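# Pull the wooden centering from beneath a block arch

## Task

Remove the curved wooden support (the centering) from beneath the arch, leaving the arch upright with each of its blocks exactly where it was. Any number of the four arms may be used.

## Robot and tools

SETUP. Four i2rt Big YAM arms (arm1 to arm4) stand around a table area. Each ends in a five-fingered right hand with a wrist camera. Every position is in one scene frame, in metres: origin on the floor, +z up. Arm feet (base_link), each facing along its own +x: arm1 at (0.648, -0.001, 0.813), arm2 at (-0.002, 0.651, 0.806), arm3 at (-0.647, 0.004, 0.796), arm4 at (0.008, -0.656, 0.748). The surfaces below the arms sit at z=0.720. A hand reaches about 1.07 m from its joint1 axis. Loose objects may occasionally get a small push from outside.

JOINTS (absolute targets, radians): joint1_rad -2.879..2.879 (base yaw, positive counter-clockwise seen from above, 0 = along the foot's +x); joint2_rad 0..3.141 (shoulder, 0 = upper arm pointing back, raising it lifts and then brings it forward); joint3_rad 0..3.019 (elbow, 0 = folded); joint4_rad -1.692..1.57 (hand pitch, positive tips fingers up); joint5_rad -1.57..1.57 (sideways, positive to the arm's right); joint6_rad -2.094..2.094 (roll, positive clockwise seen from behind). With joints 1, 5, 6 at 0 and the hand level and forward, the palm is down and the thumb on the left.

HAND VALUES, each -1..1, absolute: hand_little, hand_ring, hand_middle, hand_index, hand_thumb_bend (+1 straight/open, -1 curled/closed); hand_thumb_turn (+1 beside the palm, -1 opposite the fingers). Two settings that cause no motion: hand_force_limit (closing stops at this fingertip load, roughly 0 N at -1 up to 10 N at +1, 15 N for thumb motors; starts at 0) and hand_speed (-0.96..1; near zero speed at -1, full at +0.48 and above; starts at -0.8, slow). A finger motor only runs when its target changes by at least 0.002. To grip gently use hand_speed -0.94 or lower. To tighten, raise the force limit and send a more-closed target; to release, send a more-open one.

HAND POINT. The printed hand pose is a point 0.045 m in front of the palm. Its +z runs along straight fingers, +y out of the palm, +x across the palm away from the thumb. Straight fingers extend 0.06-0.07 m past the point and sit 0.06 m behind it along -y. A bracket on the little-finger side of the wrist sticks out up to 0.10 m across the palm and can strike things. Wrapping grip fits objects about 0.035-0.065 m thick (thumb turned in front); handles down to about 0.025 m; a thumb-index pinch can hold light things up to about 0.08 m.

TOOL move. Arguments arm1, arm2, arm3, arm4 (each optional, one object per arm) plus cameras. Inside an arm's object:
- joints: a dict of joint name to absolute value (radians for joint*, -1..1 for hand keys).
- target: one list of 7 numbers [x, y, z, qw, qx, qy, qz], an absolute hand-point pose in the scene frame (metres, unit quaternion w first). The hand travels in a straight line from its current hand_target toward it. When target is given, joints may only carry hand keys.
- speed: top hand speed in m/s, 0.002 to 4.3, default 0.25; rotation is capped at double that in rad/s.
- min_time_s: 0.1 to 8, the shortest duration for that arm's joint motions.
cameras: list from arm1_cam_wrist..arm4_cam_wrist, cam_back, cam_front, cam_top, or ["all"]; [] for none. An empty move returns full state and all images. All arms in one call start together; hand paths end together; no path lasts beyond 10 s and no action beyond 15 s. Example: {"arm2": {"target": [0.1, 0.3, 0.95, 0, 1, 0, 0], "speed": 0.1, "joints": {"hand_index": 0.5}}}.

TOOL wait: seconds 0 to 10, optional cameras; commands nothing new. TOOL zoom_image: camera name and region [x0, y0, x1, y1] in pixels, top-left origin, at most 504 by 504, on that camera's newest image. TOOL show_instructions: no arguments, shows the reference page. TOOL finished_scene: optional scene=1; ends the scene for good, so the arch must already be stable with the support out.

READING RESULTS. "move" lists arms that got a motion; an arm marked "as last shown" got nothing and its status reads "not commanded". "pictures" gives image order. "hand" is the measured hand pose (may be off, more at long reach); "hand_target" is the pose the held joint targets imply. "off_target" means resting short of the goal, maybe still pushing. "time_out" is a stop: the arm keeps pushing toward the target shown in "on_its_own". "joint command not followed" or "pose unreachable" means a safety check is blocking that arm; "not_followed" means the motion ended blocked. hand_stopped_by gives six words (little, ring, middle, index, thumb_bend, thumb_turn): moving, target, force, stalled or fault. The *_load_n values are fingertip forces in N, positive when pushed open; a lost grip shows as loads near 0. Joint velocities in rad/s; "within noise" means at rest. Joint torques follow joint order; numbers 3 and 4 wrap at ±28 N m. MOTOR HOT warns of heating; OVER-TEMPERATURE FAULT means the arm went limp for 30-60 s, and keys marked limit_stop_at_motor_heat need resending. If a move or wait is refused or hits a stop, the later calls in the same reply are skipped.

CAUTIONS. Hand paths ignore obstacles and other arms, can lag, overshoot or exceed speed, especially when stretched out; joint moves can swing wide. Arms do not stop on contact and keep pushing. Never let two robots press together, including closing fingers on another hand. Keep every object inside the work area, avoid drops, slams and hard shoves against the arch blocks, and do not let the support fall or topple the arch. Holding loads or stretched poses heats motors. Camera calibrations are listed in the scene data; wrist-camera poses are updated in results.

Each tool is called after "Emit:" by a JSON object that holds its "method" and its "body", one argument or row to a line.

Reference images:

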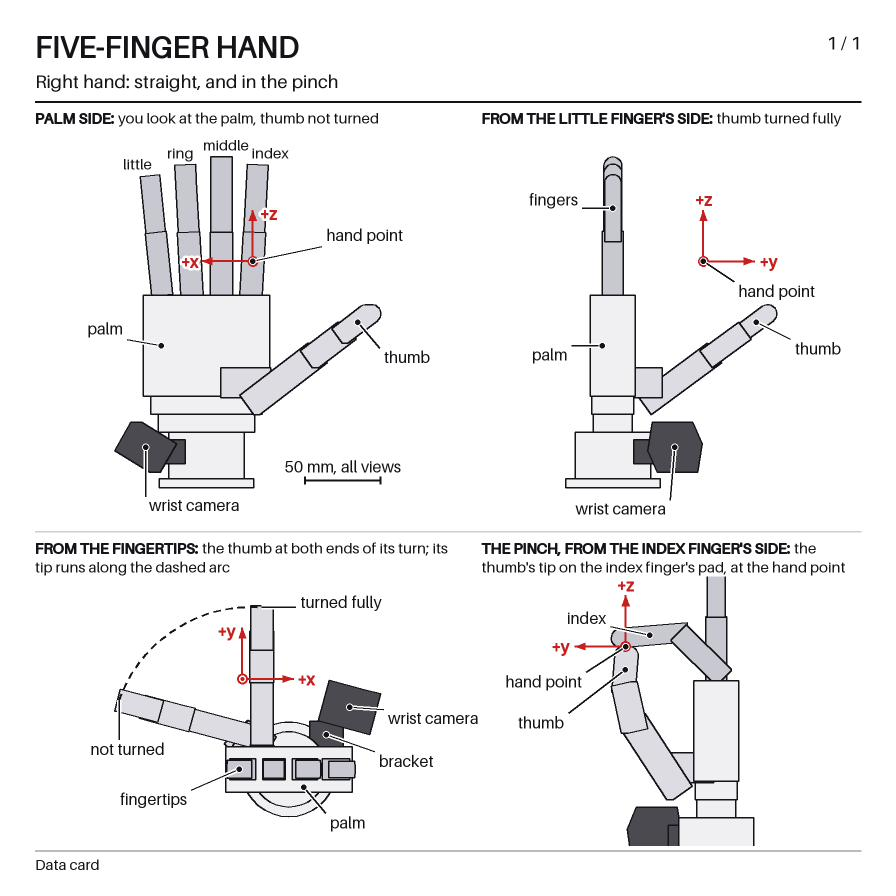

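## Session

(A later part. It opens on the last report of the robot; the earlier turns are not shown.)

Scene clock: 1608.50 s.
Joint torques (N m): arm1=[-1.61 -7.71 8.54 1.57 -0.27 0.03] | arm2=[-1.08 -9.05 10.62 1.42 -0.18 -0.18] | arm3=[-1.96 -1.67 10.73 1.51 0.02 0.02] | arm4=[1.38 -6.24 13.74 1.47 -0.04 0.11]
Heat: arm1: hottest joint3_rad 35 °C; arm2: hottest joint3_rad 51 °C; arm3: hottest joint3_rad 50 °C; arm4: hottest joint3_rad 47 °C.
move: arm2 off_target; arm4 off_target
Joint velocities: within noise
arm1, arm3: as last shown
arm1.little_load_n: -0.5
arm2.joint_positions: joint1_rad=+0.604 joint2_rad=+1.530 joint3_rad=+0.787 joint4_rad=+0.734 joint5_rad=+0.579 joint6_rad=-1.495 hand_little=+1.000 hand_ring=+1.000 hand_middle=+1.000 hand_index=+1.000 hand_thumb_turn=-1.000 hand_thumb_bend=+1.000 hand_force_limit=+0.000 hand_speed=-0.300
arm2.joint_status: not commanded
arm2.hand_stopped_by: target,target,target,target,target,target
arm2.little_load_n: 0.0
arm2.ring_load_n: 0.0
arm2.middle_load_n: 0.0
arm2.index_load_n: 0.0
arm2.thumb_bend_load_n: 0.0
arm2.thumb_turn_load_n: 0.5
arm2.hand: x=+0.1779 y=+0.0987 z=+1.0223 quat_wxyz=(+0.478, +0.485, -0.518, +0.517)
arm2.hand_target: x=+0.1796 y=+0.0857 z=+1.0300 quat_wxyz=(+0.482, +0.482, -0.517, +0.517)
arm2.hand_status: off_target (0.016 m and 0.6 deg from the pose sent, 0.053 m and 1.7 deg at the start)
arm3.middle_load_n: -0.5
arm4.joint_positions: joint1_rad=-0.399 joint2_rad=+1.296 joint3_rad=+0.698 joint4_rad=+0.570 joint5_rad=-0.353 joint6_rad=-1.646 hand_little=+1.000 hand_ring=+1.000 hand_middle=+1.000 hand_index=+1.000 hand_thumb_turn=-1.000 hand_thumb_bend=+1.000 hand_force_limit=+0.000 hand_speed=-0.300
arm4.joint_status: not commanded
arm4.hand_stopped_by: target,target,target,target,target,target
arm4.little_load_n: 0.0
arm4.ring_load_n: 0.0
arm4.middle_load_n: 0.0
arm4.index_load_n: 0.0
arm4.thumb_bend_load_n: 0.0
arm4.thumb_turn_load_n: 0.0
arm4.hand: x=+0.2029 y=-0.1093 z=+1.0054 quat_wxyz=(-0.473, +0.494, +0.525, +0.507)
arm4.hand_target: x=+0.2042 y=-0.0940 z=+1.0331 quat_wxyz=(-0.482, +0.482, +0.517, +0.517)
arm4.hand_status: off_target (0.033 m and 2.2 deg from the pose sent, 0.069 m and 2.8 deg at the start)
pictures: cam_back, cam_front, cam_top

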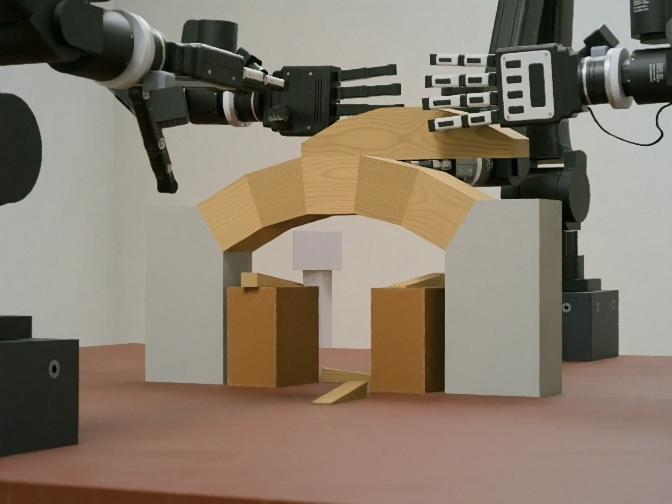

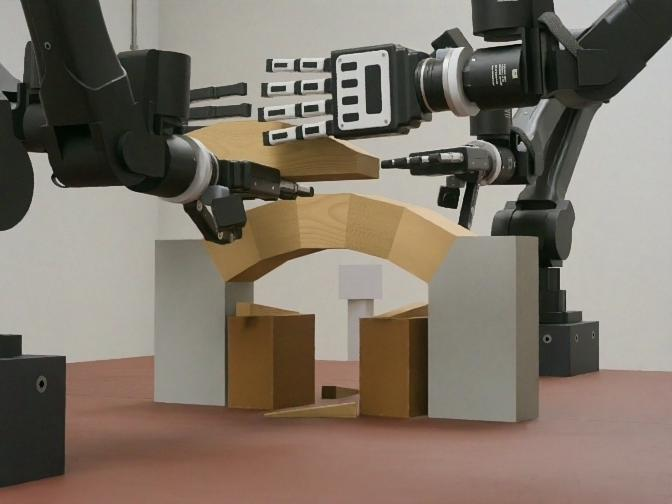

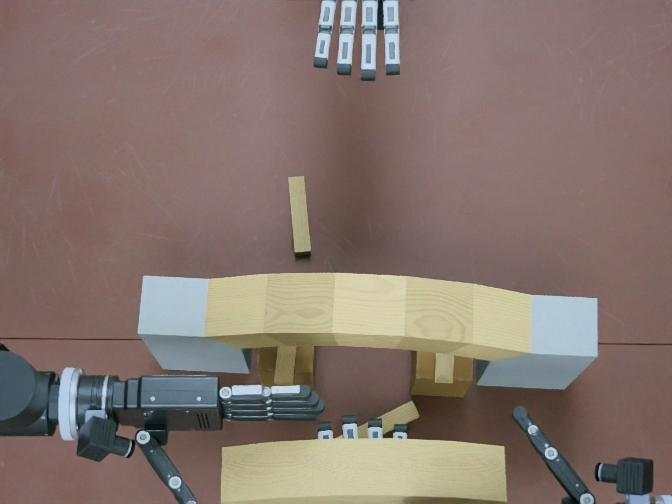

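Emit:
{"method": "move", "body": {
  "arm2": {"target": [0.181, 0.050, 1.020, 0.4822, 0.4822, -0.5172, 0.5172], "speed": 0.04},
  "arm4": {"target": [0.205, -0.057, 1.029, 0.4822, -0.4822, -0.5172, -0.5172], "speed": 0.04},
  "cameras": ["cam_front", "cam_back", "cam_top"]
}}

Emit:
{"method": "zoom_image", "body": {
  "camera": "cam_back",
  "region": [260, 40, 560, 240]
}}

Emit:
{"method": "zoom_image", "body": {
  "camera": "cam_front",
  "region": [160, 40, 460, 240]
}}

Scene clock: 1620.73 s.
Joint torques (N m): arm1=[-1.67 -7.65 8.55 1.57 -0.26 0.03] | arm2=[-1.03 -10.34 10.61 1.84 -0.18 -0.17] | arm3=[-2.02 -1.67 10.73 1.48 0.02 0.01] | arm4=[0.91 -7.06 13.71 2.33 -0.01 0.09]
Heat: arm1: hottest joint3_rad 35 °C; arm2: hottest joint3_rad 48 °C; arm3: hottest joint3_rad 50 °C; arm4: hottest joint3_rad 47 °C.
move: arm2 off_target; arm4 off_target
Joint velocities: within noise
arm1, arm3: as last shown
arm2.joint_positions: joint1_rad=+0.565 joint2_rad=+1.618 joint3_rad=+0.863 joint4_rad=+0.734 joint5_rad=+0.541 joint6_rad=-1.495 hand_little=+1.000 hand_ring=+1.000 hand_middle=+1.000 hand_index=+1.000 hand_thumb_turn=-1.000 hand_thumb_bend=+1.000 hand_force_limit=+0.000 hand_speed=-0.300
arm2.joint_status: not commanded
arm2.hand_stopped_by: target,target,target,target,target,target
arm2.little_load_n: 0.0
arm2.ring_load_n: 0.0
arm2.middle_load_n: 0.0
arm2.index_load_n: 0.0
arm2.thumb_bend_load_n: 0.0
arm2.thumb_turn_load_n: 0.5
arm2.hand: x=+0.1795 y=+0.0646 z=+1.0102 quat_wxyz=(+0.477, +0.489, -0.519, +0.513)
arm2.hand_target: x=+0.1807 y=+0.0508 z=+1.0201 quat_wxyz=(+0.482, +0.482, -0.517, +0.517)
arm2.hand_status: off_target (0.018 m and 1.1 deg from the pose sent, 0.049 m and 0.6 deg at the start)
arm3.middle_load_n: 0.0
arm4.joint_positions: joint1_rad=-0.371 joint2_rad=+1.390 joint3_rad=+0.775 joint4_rad=+0.570 joint5_rad=-0.324 joint6_rad=-1.646 hand_little=+1.000 hand_ring=+1.000 hand_middle=+1.000 hand_index=+1.000 hand_thumb_turn=-1.000 hand_thumb_bend=+1.000 hand_force_limit=+0.000 hand_speed=-0.300
arm4.joint_status: not commanded
arm4.hand_stopped_by: target,target,target,target,target,target
arm4.little_load_n: 0.0
arm4.ring_load_n: 0.0
arm4.middle_load_n: 0.0
arm4.index_load_n: 0.0
arm4.thumb_bend_load_n: 0.0
arm4.thumb_turn_load_n: 0.5
arm4.hand: x=+0.2033 y=-0.0758 z=+0.9974 quat_wxyz=(-0.470, +0.499, +0.527, +0.502)
arm4.hand_target: x=+0.2043 y=-0.0595 z=+1.0293 quat_wxyz=(-0.482, +0.482, +0.517, +0.517)
arm4.hand_status: off_target (0.037 m and 3.2 deg from the pose sent, 0.057 m and 2.2 deg at the start)
pictures: cam_back, cam_front, cam_top

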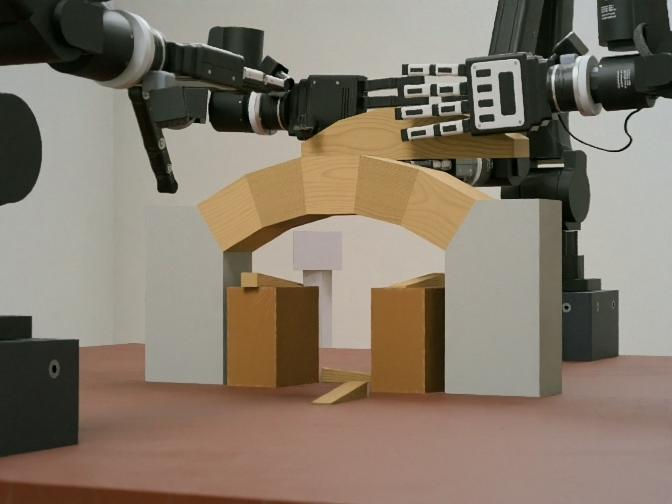

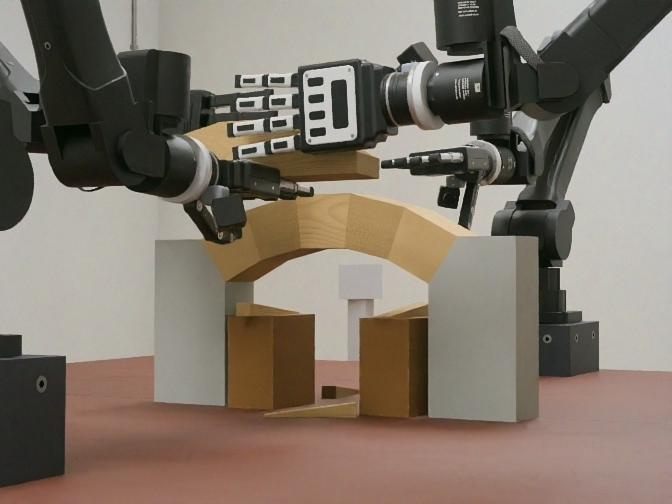

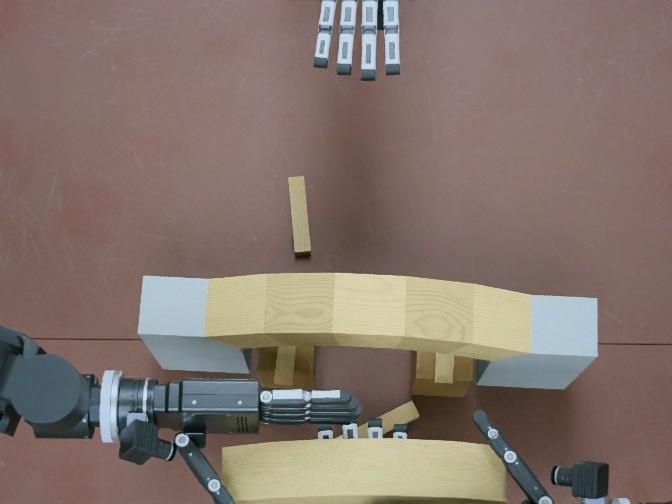

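Scaled by 1.680.

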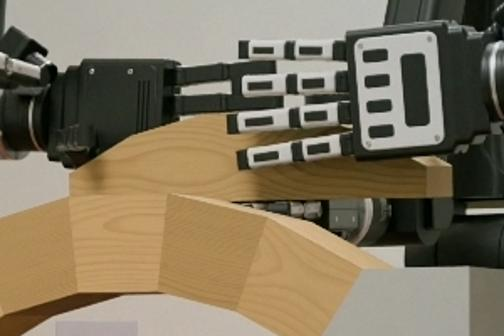

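Scaled by 1.680.

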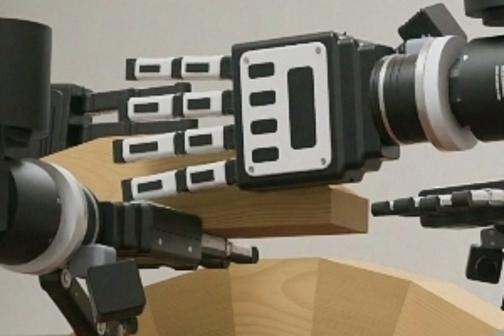

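Emit:
{"method": "move", "body": {
  "arm2": {"target": [0.181, 0.035, 1.017, 0.4822, 0.4822, -0.5172, 0.5172], "speed": 0.04},
  "arm4": {"target": [0.205, -0.044, 1.026, 0.4822, -0.4822, -0.5172, -0.5172], "speed": 0.04},
  "cameras": ["cam_front", "cam_back", "cam_top"]
}}

Emit:
{"method": "zoom_image", "body": {
  "camera": "cam_back",
  "region": [260, 40, 560, 240]
}}

Emit:
{"method": "zoom_image", "body": {
  "camera": "cam_front",
  "region": [160, 40, 460, 240]
}}

Emit:
{"method": "zoom_image", "body": {
  "camera": "cam_top",
  "region": [100, 360, 560, 504]
}}

Scene clock: 1637.27 s.
Joint torques (N m): arm1=[-1.67 -7.77 8.55 1.57 -0.15 0.03] | arm2=[-1.2 -10.7 10.62 1.8 -0.2 -0.16] | arm3=[-1.96 -1.61 10.73 1.5 0.02 0.02] | arm4=[1.32 -8.12 13.65 2.56 0 0.13]
Heat: arm1: hottest joint3_rad 35 °C; arm2: hottest joint3_rad 51 °C; arm3: hottest joint3_rad 50 °C; arm4: hottest joint3_rad 50 °C.
move: arm2 off_target; arm4 off_target
Joint velocities: within noise
arm1, arm3: as last shown
arm1.joint_positions: joint1_rad=-0.128 joint2_rad=+1.440 joint3_rad=+0.287 joint4_rad=+1.101 joint5_rad=-0.149 joint6_rad=-0.006 hand_little=+1.000 hand_ring=+1.000 hand_middle=+1.000 hand_index=+1.000 hand_thumb_turn=-1.000 hand_thumb_bend=-0.200 hand_force_limit=+0.000 hand_speed=-0.500
arm1.little_load_n: -1.0
arm1.hand: x=+0.1905 y=-0.0201 z=+0.8972 quat_wxyz=(+0.466, -0.501, -0.532, +0.499)
arm2.joint_positions: joint1_rad=+0.550 joint2_rad=+1.650 joint3_rad=+0.899 joint4_rad=+0.734 joint5_rad=+0.525 joint6_rad=-1.496 hand_little=+1.000 hand_ring=+1.000 hand_middle=+1.000 hand_index=+1.000 hand_thumb_turn=-1.000 hand_thumb_bend=+1.000 hand_force_limit=+0.000 hand_speed=-0.300
arm2.joint_status: not commanded
arm2.hand_stopped_by: target,target,target,target,target,target
arm2.little_load_n: 0.0
arm2.ring_load_n: 0.0
arm2.middle_load_n: 0.0
arm2.index_load_n: 0.0
arm2.thumb_bend_load_n: 0.0
arm2.thumb_turn_load_n: 0.0
arm2.hand: x=+0.1803 y=+0.0497 z=+1.0091 quat_wxyz=(+0.477, +0.488, -0.519, +0.514)
arm2.hand_target: x=+0.1807 y=+0.0358 z=+1.0171 quat_wxyz=(+0.482, +0.482, -0.517, +0.517)
arm2.hand_status: off_target (0.017 m and 1.0 deg from the pose sent, 0.030 m and 1.1 deg at the start)
arm3.ring_load_n: -0.5
arm4.joint_positions: joint1_rad=-0.361 joint2_rad=+1.426 joint3_rad=+0.803 joint4_rad=+0.570 joint5_rad=-0.315 joint6_rad=-1.646 hand_little=+1.000 hand_ring=+1.000 hand_middle=+1.000 hand_index=+1.000 hand_thumb_turn=-1.000 hand_thumb_bend=+1.000 hand_force_limit=+0.000 hand_speed=-0.300
arm4.joint_status: not commanded
arm4.hand_stopped_by: target,target,target,target,target,target
arm4.little_load_n: 0.0
arm4.ring_load_n: 0.0
arm4.middle_load_n: 0.0
arm4.index_load_n: 0.0
arm4.thumb_bend_load_n: 0.0
arm4.thumb_turn_load_n: 0.5
arm4.hand: x=+0.2033 y=-0.0634 z=+0.9921 quat_wxyz=(-0.469, +0.501, +0.529, +0.499)
arm4.hand_target: x=+0.2041 y=-0.0467 z=+1.0262 quat_wxyz=(-0.482, +0.482, +0.517, +0.517)
arm4.hand_status: off_target (0.039 m and 3.6 deg from the pose sent, 0.043 m and 3.2 deg at the start)
pictures: cam_back, cam_front, cam_top

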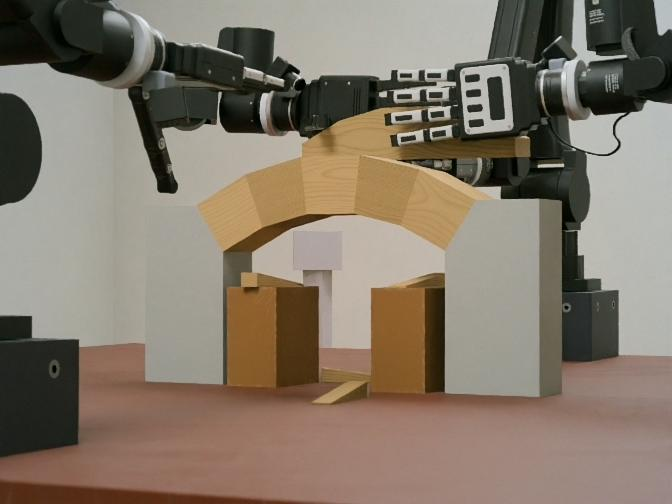

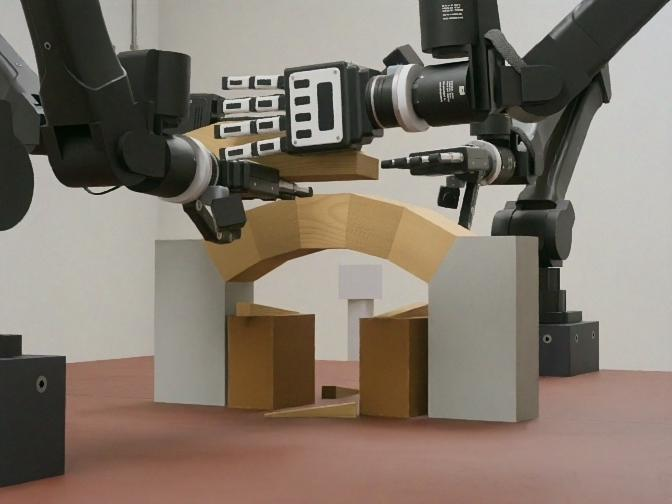

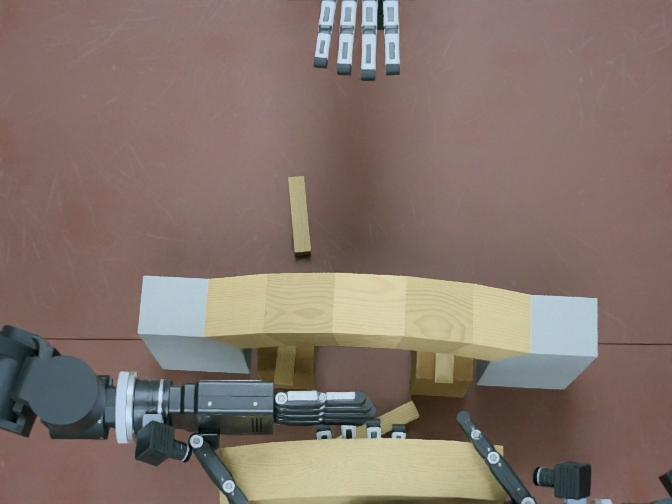

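Scaled by 1.680.

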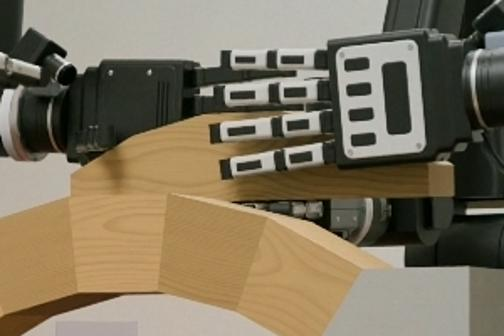

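Scaled by 1.680.

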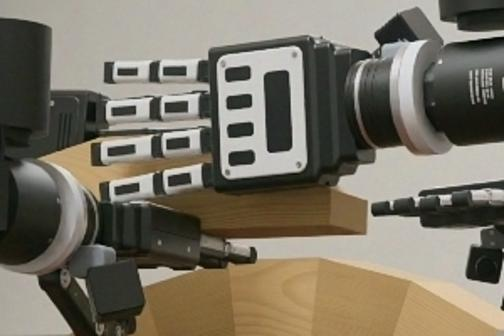

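Scaled by 1.096.

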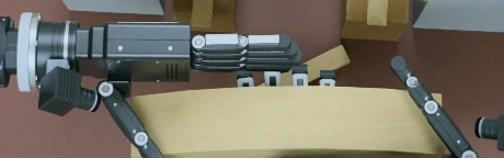

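Emit:
{"method": "zoom_image", "body": {
  "camera": "cam_back",
  "region": [260, 60, 400, 180]
}}

Emit:
{"method": "zoom_image", "body": {
  "camera": "cam_top",
  "region": [430, 390, 590, 504]
}}

Emit:
{"method": "zoom_image", "body": {
  "camera": "cam_front",
  "region": [190, 100, 330, 220]
}}

Scaled by 3.600.

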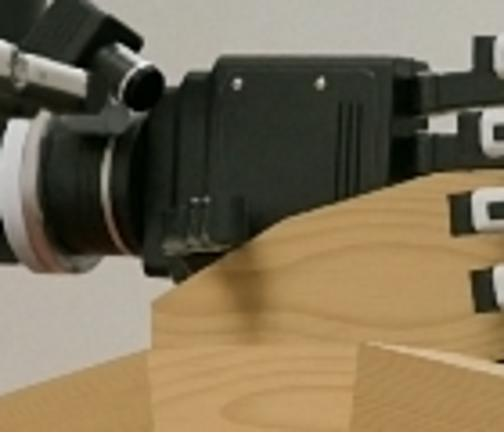

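Scaled by 3.150.

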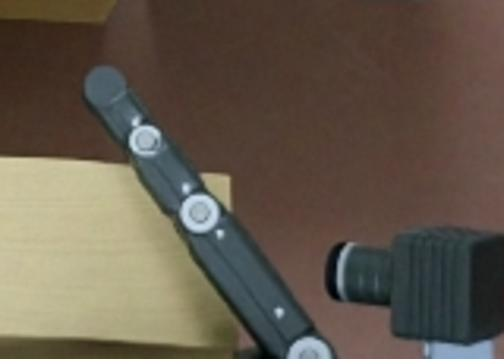

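Scaled by 3.600.

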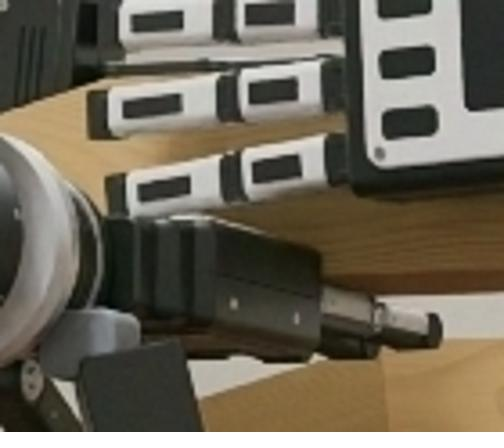

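Emit:
{"method": "move", "body": {
  "arm2": {"target": [0.181, 0.080, 1.012, 0.4822, 0.4822, -0.5172, 0.5172], "speed": 0.04, "joints": {"hand_thumb_turn": -0.88}},
  "arm4": {"target": [0.205, -0.092, 1.022, 0.4947, -0.4694, -0.5035, -0.5306], "speed": 0.04, "joints": {"hand_thumb_turn": -0.88}},
  "cameras": ["cam_front", "cam_back", "cam_top"]
}}

Emit:
{"method": "zoom_image", "body": {
  "camera": "cam_back",
  "region": [260, 40, 460, 200]
}}

Emit:
{"method": "zoom_image", "body": {
  "camera": "cam_front",
  "region": [190, 80, 390, 240]
}}

Emit:
{"method": "zoom_image", "body": {
  "camera": "cam_top",
  "region": [100, 360, 560, 504]
}}

Scene clock: 1767.37 s.
Joint torques (N m): arm1=[-1.67 -7.65 8.55 1.8 -0.16 -0.03] | arm2=[0.79 -12.57 6.91 2.78 0.1 -0.12] | arm3=[-2.02 -1.67 10.73 1.48 0.02 0.01] | arm4=[0.26 -9.11 8.34 3.07 -0.12 0.1]
Heat: arm1: hottest joint3_rad 35 °C; arm2: hottest joint3_rad 48 °C; arm3: hottest joint3_rad 51 °C; arm4: hottest joint3_rad 55 °C.
move: arm2 off_target; arm4 off_target
Joint velocities: within noise
arm1, arm3: as last shown
arm1.joint_positions: joint1_rad=-0.128 joint2_rad=+1.440 joint3_rad=+0.287 joint4_rad=+1.094 joint5_rad=-0.149 joint6_rad=-0.001 hand_little=+1.000 hand_ring=+1.000 hand_middle=+1.000 hand_index=+1.000 hand_thumb_turn=-1.000 hand_thumb_bend=-0.200 hand_force_limit=+0.000 hand_speed=-0.500
arm1.hand: x=+0.1911 y=-0.0205 z=+0.8956 quat_wxyz=(+0.463, -0.504, -0.532, +0.498)
arm1.hand_target: x=+0.1778 y=-0.0161 z=+0.9251 quat_wxyz=(+0.486, -0.486, -0.514, +0.514)
arm2.joint_positions: joint1_rad=+0.577 joint2_rad=+1.611 joint3_rad=+0.832 joint4_rad=+0.750 joint5_rad=+0.567 joint6_rad=-1.500 hand_little=+1.000 hand_ring=+1.000 hand_middle=+1.000 hand_index=+1.000 hand_thumb_turn=-0.880 hand_thumb_bend=+1.000 hand_force_limit=+0.000 hand_speed=-0.300
arm2.joint_status: all done
arm2.hand_stopped_by: target,target,target,target,target,target
arm2.little_load_n: 0.0
arm2.ring_load_n: 0.0
arm2.middle_load_n: 0.0
arm2.index_load_n: 0.0
arm2.thumb_bend_load_n: 0.0
arm2.thumb_turn_load_n: 0.5
arm2.hand: x=+0.1763 y=+0.0761 z=+1.0032 quat_wxyz=(+0.482, +0.489, -0.522, +0.506)
arm2.hand_target: x=+0.1809 y=+0.0799 z=+1.0119 quat_wxyz=(+0.482, +0.482, -0.517, +0.517)
arm2.hand_status: off_target (0.011 m and 1.6 deg from the pose sent, 0.030 m and 1.0 deg at the start)
arm3.ring_load_n: 0.0
arm4.joint_positions: joint1_rad=-0.385 joint2_rad=+1.367 joint3_rad=+0.731 joint4_rad=+0.674 joint5_rad=-0.349 joint6_rad=-1.630 hand_little=+1.000 hand_ring=+1.000 hand_middle=+1.000 hand_index=+1.000 hand_thumb_turn=-0.880 hand_thumb_bend=+1.000 hand_force_limit=+0.000 hand_speed=-0.300
arm4.joint_status: all done
arm4.hand_stopped_by: target,target,target,target,target,target
arm4.little_load_n: 0.0
arm4.ring_load_n: 0.0
arm4.middle_load_n: 0.0
arm4.index_load_n: 0.0
arm4.thumb_bend_load_n: 0.0
arm4.thumb_turn_load_n: 0.5
arm4.hand: x=+0.2029 y=-0.0875 z=+1.0124 quat_wxyz=(-0.489, +0.475, +0.512, +0.522)
arm4.hand_target: x=+0.2050 y=-0.0919 z=+1.0219 quat_wxyz=(-0.495, +0.469, +0.504, +0.530)
arm4.hand_status: off_target (0.011 m and 1.7 deg from the pose sent, 0.041 m and 6.6 deg at the start)
pictures: cam_back, cam_front, cam_top

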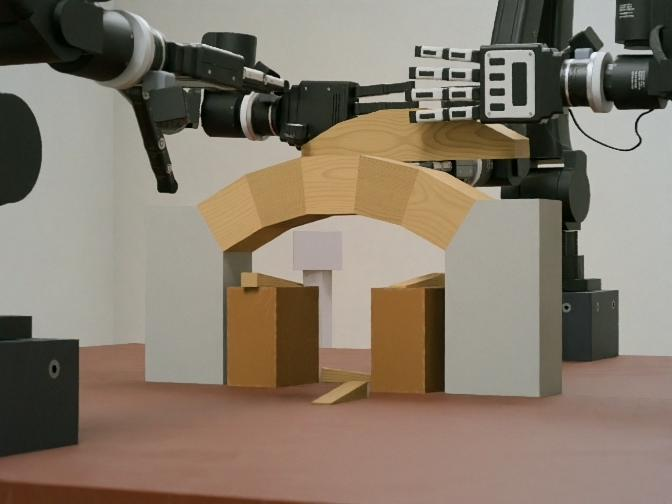

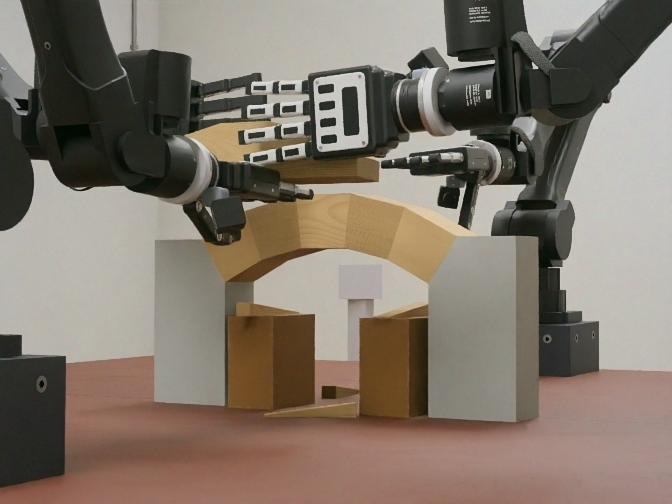

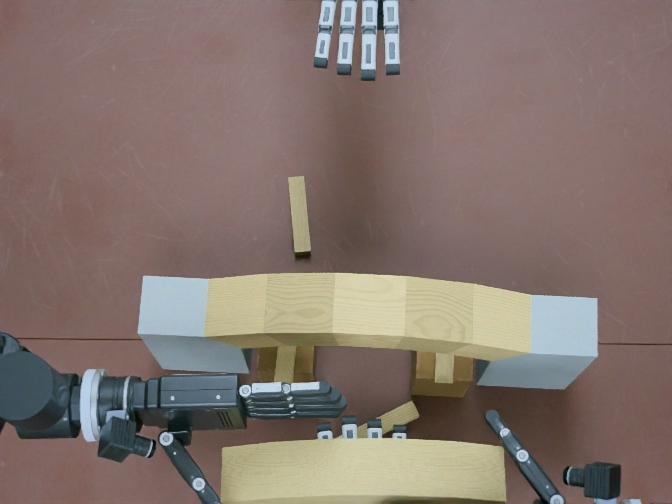

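Scaled by 2.520.

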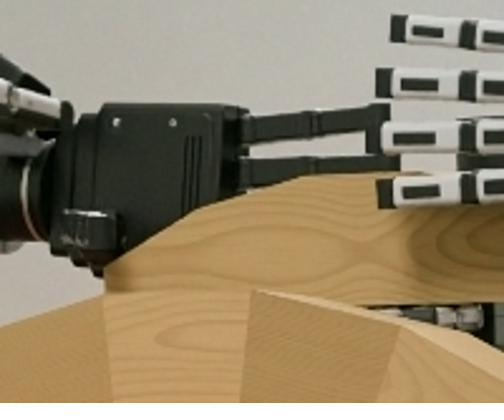

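Scaled by 2.520.

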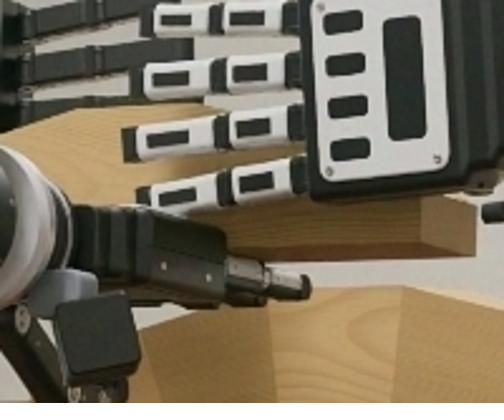

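Scaled by 1.096.

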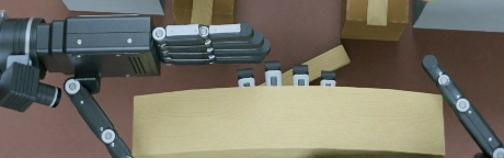

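Emit:
{"method": "move", "body": {
  "arm4": {"target": [0.209, -0.080, 1.000, 0.4885, -0.4758, -0.5104, -0.5239], "speed": 0.04},
  "cameras": ["cam_front", "cam_back", "arm2_cam_wrist", "arm4_cam_wrist"]
}}

Emit:
{"method": "zoom_image", "body": {
  "camera": "cam_back",
  "region": [260, 40, 460, 200]
}}

Scene clock: 1795.33 s.
Joint torques (N m): arm1=[-1.61 -7.71 8.55 1.8 -0.15 -0.03] | arm2=[0.85 -12.81 6.9 2.76 0.09 -0.12] | arm3=[-2.02 -1.61 10.73 1.5 0.02 0.01] | arm4=[-0.03 -8.82 9.01 3.12 -0.18 0.03]
Heat: arm1: hottest joint3_rad 35 °C; arm2: hottest joint3_rad 45 °C; arm3: hottest joint3_rad 51 °C; arm4: hottest joint3_rad 47 °C.
move: arm4 done
Joint velocities: within noise
arm1, arm2, arm3: as last shown
arm2.thumb_turn_load_n: 0.0
arm2.hand: x=+0.1763 y=+0.0762 z=+1.0032 quat_wxyz=(+0.482, +0.489, -0.522, +0.506)
arm2.hand_target: x=+0.1808 y=+0.0799 z=+1.0119 quat_wxyz=(+0.482, +0.482, -0.517, +0.517)
arm4.joint_positions: joint1_rad=-0.385 joint2_rad=+1.412 joint3_rad=+0.731 joint4_rad=+0.695 joint5_rad=-0.349 joint6_rad=-1.630 hand_little=+1.000 hand_ring=+1.000 hand_middle=+1.000 hand_index=+1.000 hand_thumb_turn=-0.880 hand_thumb_bend=+1.000 hand_force_limit=+0.000 hand_speed=-0.300
arm4.joint_status: not commanded
arm4.hand_stopped_by: target,target,target,target,target,target
arm4.little_load_n: 0.0
arm4.ring_load_n: 0.0
arm4.middle_load_n: 0.0
arm4.index_load_n: 0.0
arm4.thumb_bend_load_n: 0.0
arm4.thumb_turn_load_n: 0.0
arm4.hand: x=+0.2050 y=-0.0818 z=+0.9919 quat_wxyz=(-0.485, +0.483, +0.516, +0.514)
arm4.hand_target: x=+0.2090 y=-0.0802 z=+1.0001 quat_wxyz=(-0.488, +0.476, +0.511, +0.524)
arm4.hand_status: done (0.009 m and 1.5 deg from the pose sent, 0.016 m and 0.3 deg at the start)
pictures: arm2_cam_wrist, arm4_cam_wrist, cam_back, cam_front
arm2_cam_wrist: T_world_to_cam=[[-0.97706, 0.04743, 0.20761, -0.04765], [-0.15009, 0.53821, -0.82934, 0.81913], [-0.15107, -0.84147, -0.51875, 0.72491]] pos_world=[0.1859, 0.17138, 1.06528]
arm4_cam_wrist: T_world_to_cam=[[0.93246, -0.00098, 0.36128, -0.55269], [0.30138, -0.54933, -0.77936, 0.66286], [0.19923, 0.8356, -0.51194, 0.65084]] pos_world=[0.18592, -0.18025, 1.04947]

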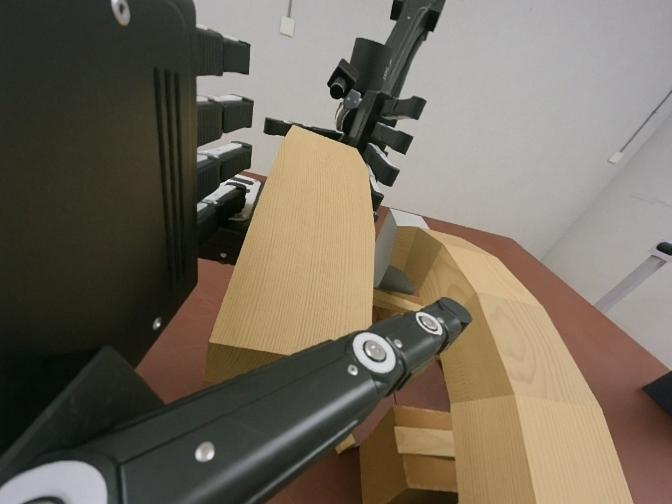

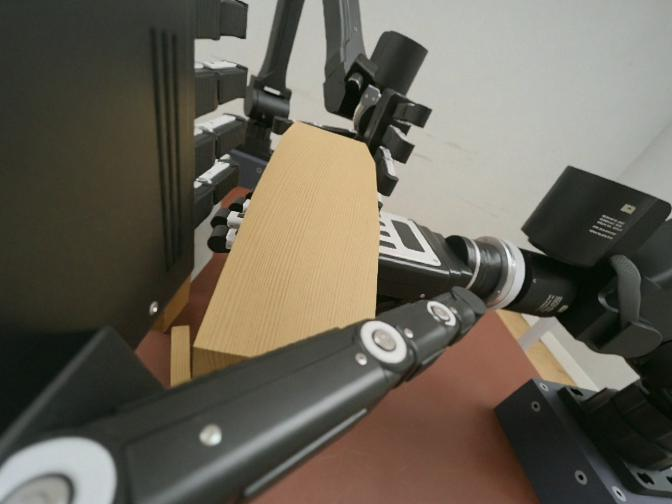

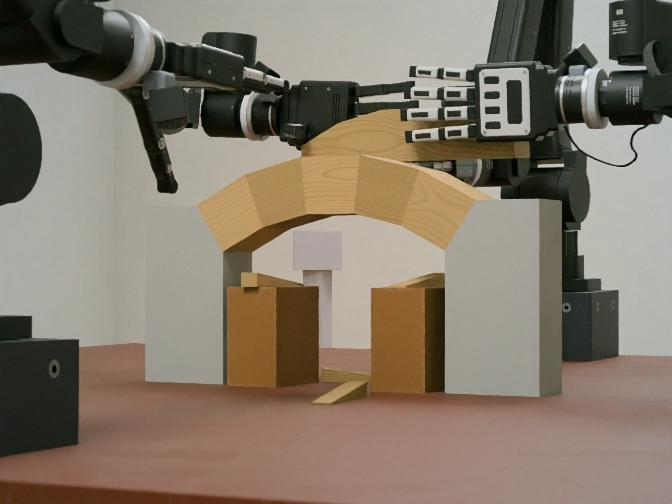

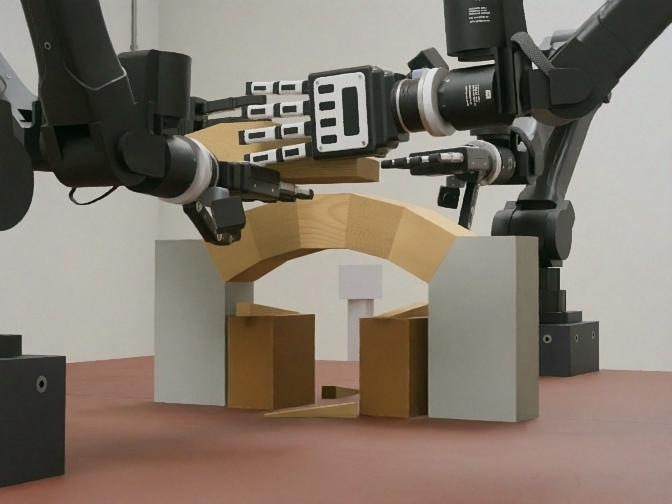

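Scaled by 2.520.

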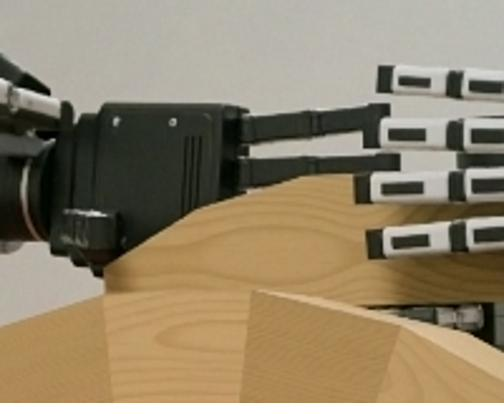

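Emit:
{"method": "move", "body": {
  "arm2": {"target": [0.168, 0.080, 1.012, 0.4822, 0.4822, -0.5172, 0.5172], "speed": 0.04},
  "arm4": {"target": [0.220, -0.080, 1.000, 0.4885, -0.4758, -0.5104, -0.5239], "speed": 0.04},
  "cameras": ["cam_top", "arm2_cam_wrist", "arm4_cam_wrist"]
}}

Scene clock: 1826.83 s.
Joint torques (N m): arm1=[-1.61 -7.71 8.57 1.8 -0.15 -0.03] | arm2=[-1.2 -12.45 6.86 2.78 -0.17 -0.13] | arm3=[-1.96 -1.67 10.73 1.5 0.02 0.01] | arm4=[0.32 -6.71 9.94 2.73 -0.17 -0.03]
Heat: arm1: hottest joint3_rad 35 °C; arm2: hottest joint3_rad 43 °C; arm3: hottest joint3_rad 51 °C; arm4: hottest joint3_rad 44 °C.
move: arm2 off_target; arm4 off_target
Joint velocities: within noise
arm1, arm3: as last shown
arm1.little_load_n: -0.5
arm2.joint_positions: joint1_rad=+0.576 joint2_rad=+1.596 joint3_rad=+0.813 joint4_rad=+0.755 joint5_rad=+0.550 joint6_rad=-1.500 hand_little=+1.000 hand_ring=+1.000 hand_middle=+1.000 hand_index=+1.000 hand_thumb_turn=-0.880 hand_thumb_bend=+1.000 hand_force_limit=+0.000 hand_speed=-0.300
arm2.joint_status: not commanded
arm2.hand_stopped_by: target,target,target,target,target,target
arm2.little_load_n: 0.0
arm2.ring_load_n: 0.0
arm2.middle_load_n: 0.0
arm2.index_load_n: 0.0
arm2.thumb_bend_load_n: 0.0
arm2.thumb_turn_load_n: 0.0
arm2.hand: x=+0.1751 y=+0.0806 z=+1.0032 quat_wxyz=(+0.478, +0.493, -0.518, +0.510)
arm2.hand_target: x=+0.1680 y=+0.0800 z=+1.0121 quat_wxyz=(+0.482, +0.482, -0.517, +0.517)
arm2.hand_status: off_target (0.011 m and 1.6 deg from the pose sent, 0.013 m and 1.6 deg at the start)
arm3.thumb_turn_load_n: 0.5
arm4.joint_positions: joint1_rad=-0.410 joint2_rad=+1.419 joint3_rad=+0.731 joint4_rad=+0.695 joint5_rad=-0.373 joint6_rad=-1.630 hand_little=+1.000 hand_ring=+1.000 hand_middle=+1.000 hand_index=+1.000 hand_thumb_turn=-0.880 hand_thumb_bend=+1.000 hand_force_limit=+0.000 hand_speed=-0.300
arm4.joint_status: not commanded
arm4.hand_stopped_by: target,target,target,target,target,target
arm4.little_load_n: 0.0
arm4.ring_load_n: 0.0
arm4.middle_load_n: 0.0
arm4.index_load_n: 0.0
arm4.thumb_bend_load_n: 0.0
arm4.thumb_turn_load_n: 0.5
arm4.hand: x=+0.2144 y=-0.0846 z=+0.9881 quat_wxyz=(-0.484, +0.485, +0.517, +0.512)
arm4.hand_target: x=+0.2198 y=-0.0803 z=+1.0000 quat_wxyz=(-0.488, +0.476, +0.511, +0.524)
arm4.hand_status: off_target (0.014 m and 1.9 deg from the pose sent, 0.017 m and 1.6 deg at the start)
pictures: arm2_cam_wrist, arm4_cam_wrist, cam_top
arm2_cam_wrist: T_world_to_cam=[[-0.97779, 0.03253, 0.20705, -0.04716], [-0.15782, 0.53579, -0.82947, 0.81834], [-0.13792, -0.84373, -0.51875, 0.7264]] pos_world=[0.18322, 0.17597, 1.06537]
arm4_cam_wrist: T_world_to_cam=[[0.93318, 0.00124, 0.35941, -0.55822], [0.29982, -0.55415, -0.77655, 0.65275], [0.1982, 0.83242, -0.51749, 0.65479]] pos_world=[0.19542, -0.18265, 1.04637]

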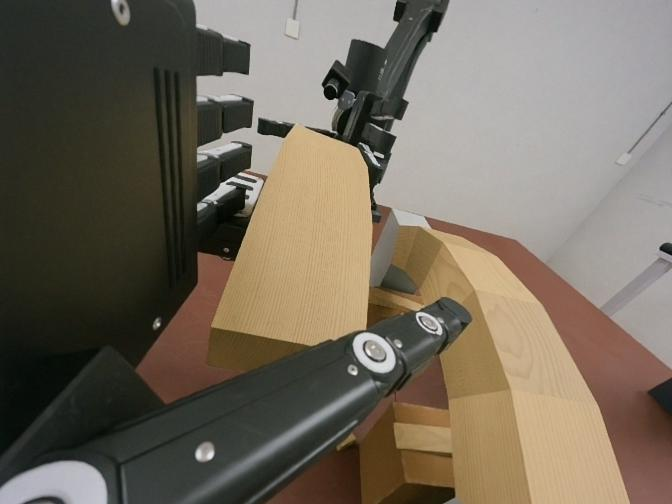

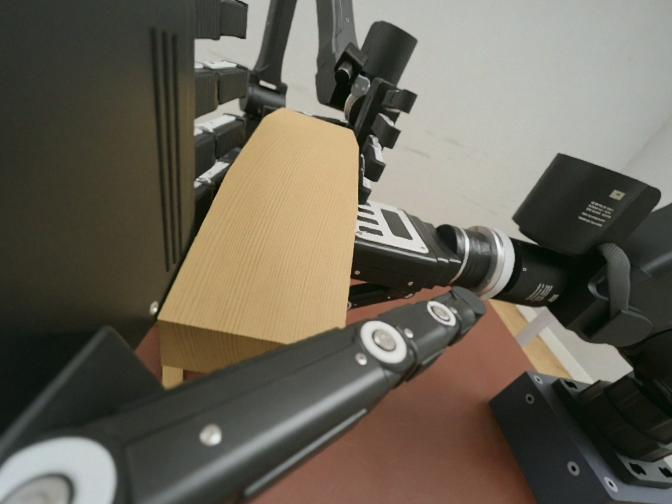

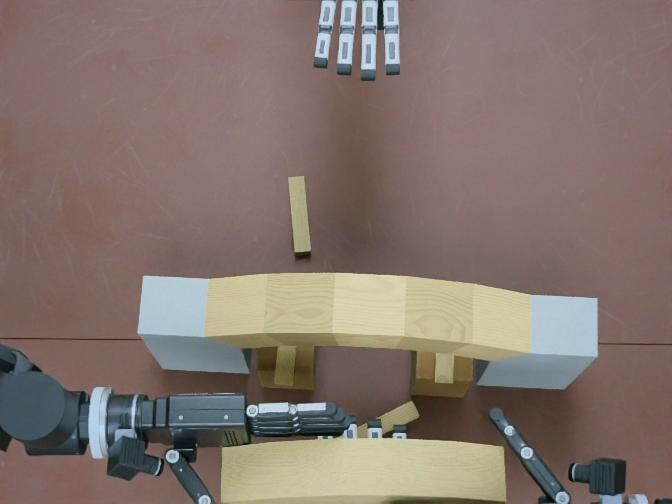

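Emit:
{"method": "move", "body": {
  "arm2": {"target": [0.158, 0.073, 1.012, 0.4822, 0.4822, -0.5172, 0.5172], "speed": 0.05},
  "cameras": ["arm2_cam_wrist"]
}}

Emit:
{"method": "zoom_image", "body": {
  "camera": "arm2_cam_wrist",
  "region": [100, 120, 480, 440]
}}

Scene clock: 1832.27 s.
Joint torques (N m): arm1=[-1.61 -7.65 8.55 1.8 -0.15 -0.03] | arm2=[-1.03 -12.34 7.08 2.71 -0.18 -0.12] | arm3=[-2.08 -1.67 10.73 1.5 0.02 0.02] | arm4=[0.09 -7.88 9.59 3.1 -0.19 0.02]
Heat: arm1: hottest joint3_rad 35 °C; arm2: hottest joint3_rad 43 °C; arm3: hottest joint3_rad 51 °C; arm4: hottest joint3_rad 44 °C.
move: arm2 done
Joint velocities: within noise
arm1, arm3, arm4: as last shown
arm1.little_load_n: -1.0
arm2.joint_positions: joint1_rad=+0.546 joint2_rad=+1.596 joint3_rad=+0.813 joint4_rad=+0.755 joint5_rad=+0.523 joint6_rad=-1.500 hand_little=+1.000 hand_ring=+1.000 hand_middle=+1.000 hand_index=+1.000 hand_thumb_turn=-0.880 hand_thumb_bend=+1.000 hand_force_limit=+0.000 hand_speed=-0.300
arm2.joint_status: not commanded
arm2.hand_stopped_by: target,target,target,target,target,target
arm2.little_load_n: 0.0
arm2.ring_load_n: 0.0
arm2.middle_load_n: 0.0
arm2.index_load_n: 0.0
arm2.thumb_bend_load_n: 0.0
arm2.thumb_turn_load_n: 0.0
arm2.hand: x=+0.1634 y=+0.0739 z=+1.0031 quat_wxyz=(+0.478, +0.493, -0.519, +0.509)
arm2.hand_target: x=+0.1579 y=+0.0730 z=+1.0121 quat_wxyz=(+0.482, +0.482, -0.517, +0.517)
arm2.hand_status: done (0.010 m and 1.6 deg from the pose sent, 0.021 m and 1.6 deg at the start)
arm3.thumb_turn_load_n: 0.0
arm4.thumb_turn_load_n: 0.0
arm2_cam_wrist: T_world_to_cam=[[-0.97787, 0.03433, 0.20637, -0.05773], [-0.15618, 0.5365, -0.82932, 0.81951], [-0.13919, -0.8432, -0.51927, 0.71971]] pos_world=[0.17172, 0.16917, 1.06527]

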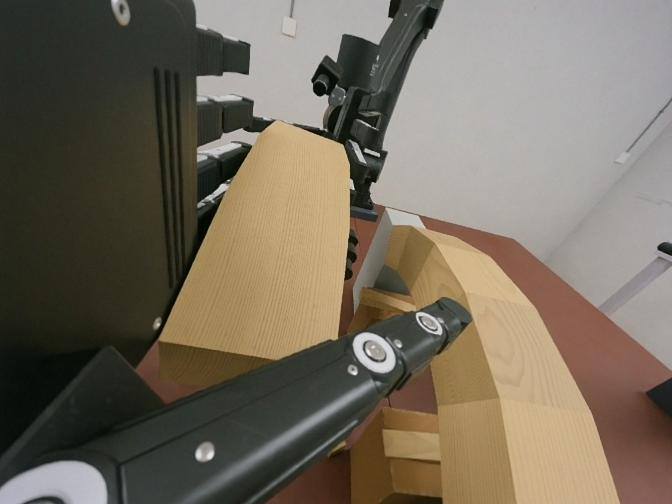

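Scaled by 1.326.

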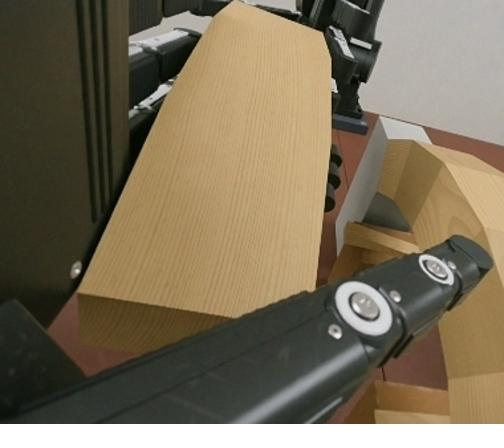

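Emit:
{"method": "move", "body": {
  "arm2": {"joints": {"hand_thumb_bend": 0.0, "hand_force_limit": -0.7, "hand_speed": -0.92}},
  "arm4": {"joints": {"hand_thumb_bend": 0.0, "hand_force_limit": -0.7, "hand_speed": -0.92}},
  "cameras": ["cam_top", "arm2_cam_wrist", "arm4_cam_wrist"]
}}

Scene clock: 1844.43 s.
Joint torques (N m): arm1=[-1.55 -7.71 8.54 1.8 -0.15 -0.03] | arm2=[-1.08 -12.34 7.1 2.78 -0.16 -0.12] | arm3=[-2.02 -1.67 10.73 1.51 0.02 0.02] | arm4=[-0.32 -7.3 10.03 3.02 -0.23 0.1]
Heat: arm1: hottest joint3_rad 35 °C; arm2: hottest joint3_rad 44 °C; arm3: hottest joint3_rad 52 °C; arm4: hottest joint3_rad 44 °C.
move: arm2 off_target; arm4 off_target
Joint velocities: within noise
arm1.joint_positions: joint1_rad=-0.129 joint2_rad=+1.440 joint3_rad=+0.287 joint4_rad=+1.094 joint5_rad=-0.149 joint6_rad=-0.001 hand_little=+1.000 hand_ring=+1.000 hand_middle=+1.000 hand_index=+1.000 hand_thumb_turn=-1.000 hand_thumb_bend=-0.200 hand_force_limit=+0.000 hand_speed=-0.500
arm1.joint_status: not commanded
arm1.hand_stopped_by: target,target,target,target,target,target
arm1.little_load_n: -0.5
arm1.ring_load_n: 0.0
arm1.middle_load_n: -0.5
arm1.index_load_n: -0.5
arm1.thumb_bend_load_n: 0.0
arm1.thumb_turn_load_n: 0.0
arm1.hand: x=+0.1911 y=-0.0203 z=+0.8956 quat_wxyz=(+0.463, -0.504, -0.532, +0.498)
arm1.hand_target: x=+0.1778 y=-0.0160 z=+0.9251 quat_wxyz=(+0.486, -0.486, -0.514, +0.514)
arm1.hand_status: not commanded
arm2.joint_positions: joint1_rad=+0.546 joint2_rad=+1.596 joint3_rad=+0.813 joint4_rad=+0.755 joint5_rad=+0.523 joint6_rad=-1.500 hand_little=+1.000 hand_ring=+1.000 hand_middle=+1.000 hand_index=+1.000 hand_thumb_turn=-0.880 hand_thumb_bend=+0.377 hand_force_limit=-0.700 hand_speed=-0.920
arm2.joint_status: hand_thumb_bend off_target (ended at +0.377, target +0.000); the others done
arm2.hand_stopped_by: target,target,target,target,force,target
arm2.little_load_n: 0.0
arm2.ring_load_n: 0.0
arm2.middle_load_n: 0.0
arm2.index_load_n: 0.0
arm2.thumb_bend_load_n: 2.5
arm2.thumb_turn_load_n: 0.0
arm2.hand: x=+0.1634 y=+0.0739 z=+1.0033 quat_wxyz=(+0.478, +0.492, -0.519, +0.509)
arm2.hand_target: x=+0.1579 y=+0.0730 z=+1.0120 quat_wxyz=(+0.482, +0.482, -0.517, +0.517)
arm2.hand_status: not commanded
arm3.joint_positions: joint1_rad=-0.025 joint2_rad=+0.762 joint3_rad=+0.201 joint4_rad=+0.559 joint5_rad=+0.047 joint6_rad=-0.012 hand_little=+1.000 hand_ring=+1.000 hand_middle=+1.000 hand_index=+1.000 hand_thumb_turn=-1.000 hand_thumb_bend=+1.000 hand_force_limit=+0.000 hand_speed=+0.000
arm3.joint_status: not commanded
arm3.hand_stopped_by: target,target,target,target,target,target
arm3.little_load_n: 0.0
arm3.ring_load_n: 0.0
arm3.middle_load_n: 0.0
arm3.index_load_n: 0.0
arm3.thumb_bend_load_n: 0.0
arm3.thumb_turn_load_n: 0.0
arm3.hand: x=-0.2565 y=+0.0231 z=+0.9672 quat_wxyz=(-0.479, +0.495, -0.513, +0.512)
arm3.hand_target: x=-0.2505 y=+0.0200 z=+0.9800 quat_wxyz=(-0.485, +0.485, -0.515, +0.515)
arm3.hand_status: not commanded
arm4.joint_positions: joint1_rad=-0.411 joint2_rad=+1.419 joint3_rad=+0.731 joint4_rad=+0.697 joint5_rad=-0.373 joint6_rad=-1.630 hand_little=+1.000 hand_ring=+1.000 hand_middle=+1.000 hand_index=+1.000 hand_thumb_turn=-0.880 hand_thumb_bend=+0.396 hand_force_limit=-0.700 hand_speed=-0.920
arm4.joint_status: hand_thumb_bend off_target (ended at +0.396, target +0.000); the others done
arm4.hand_stopped_by: target,target,target,target,force,target
arm4.little_load_n: 0.0
arm4.ring_load_n: 0.0
arm4.middle_load_n: 0.0
arm4.index_load_n: 0.0
arm4.thumb_bend_load_n: 2.0
arm4.thumb_turn_load_n: -0.5
arm4.hand: x=+0.2149 y=-0.0847 z=+0.9888 quat_wxyz=(-0.485, +0.484, +0.517, +0.513)
arm4.hand_target: x=+0.2198 y=-0.0803 z=+1.0000 quat_wxyz=(-0.488, +0.476, +0.511, +0.524)
arm4.hand_status: not commanded
pictures: arm2_cam_wrist, arm4_cam_wrist, cam_top
arm2_cam_wrist: T_world_to_cam=[[-0.97792, 0.03443, 0.20614, -0.05764], [-0.15599, 0.53618, -0.82956, 0.81989], [-0.13909, -0.8434, -0.51897, 0.71958]] pos_world=[0.17162, 0.16927, 1.06547]
arm4_cam_wrist: T_world_to_cam=[[0.93286, -0.00027, 0.36023, -0.55981], [0.30007, -0.55271, -0.77747, 0.65402], [0.19931, 0.83337, -0.51553, 0.65299]] pos_world=[0.19582, -0.18285, 1.04677]

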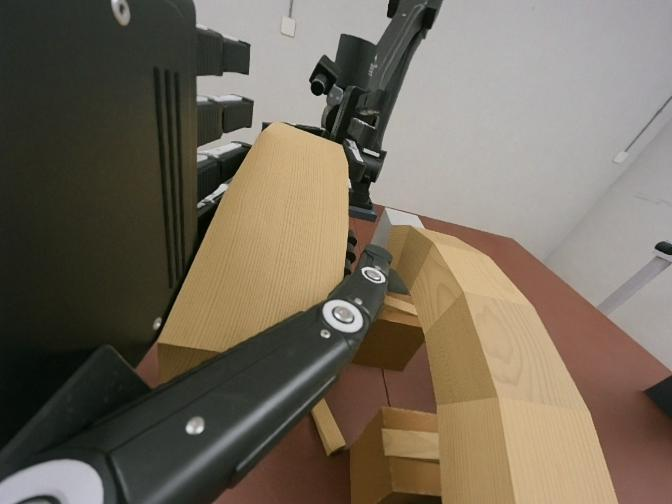

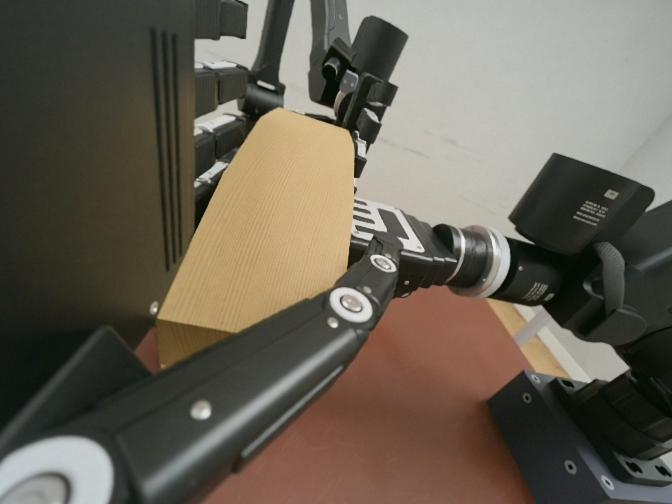

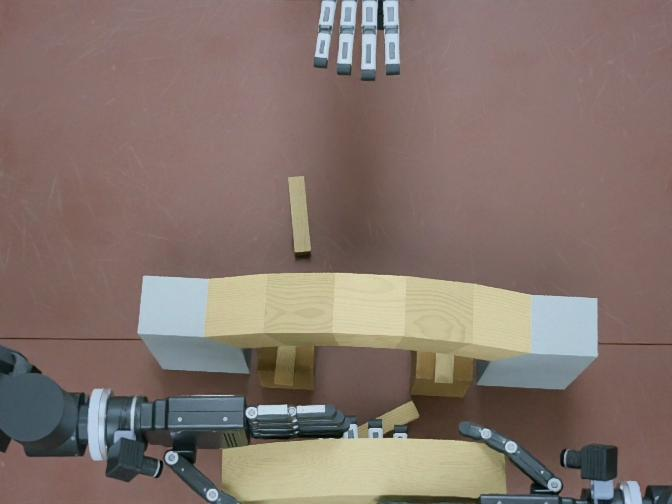

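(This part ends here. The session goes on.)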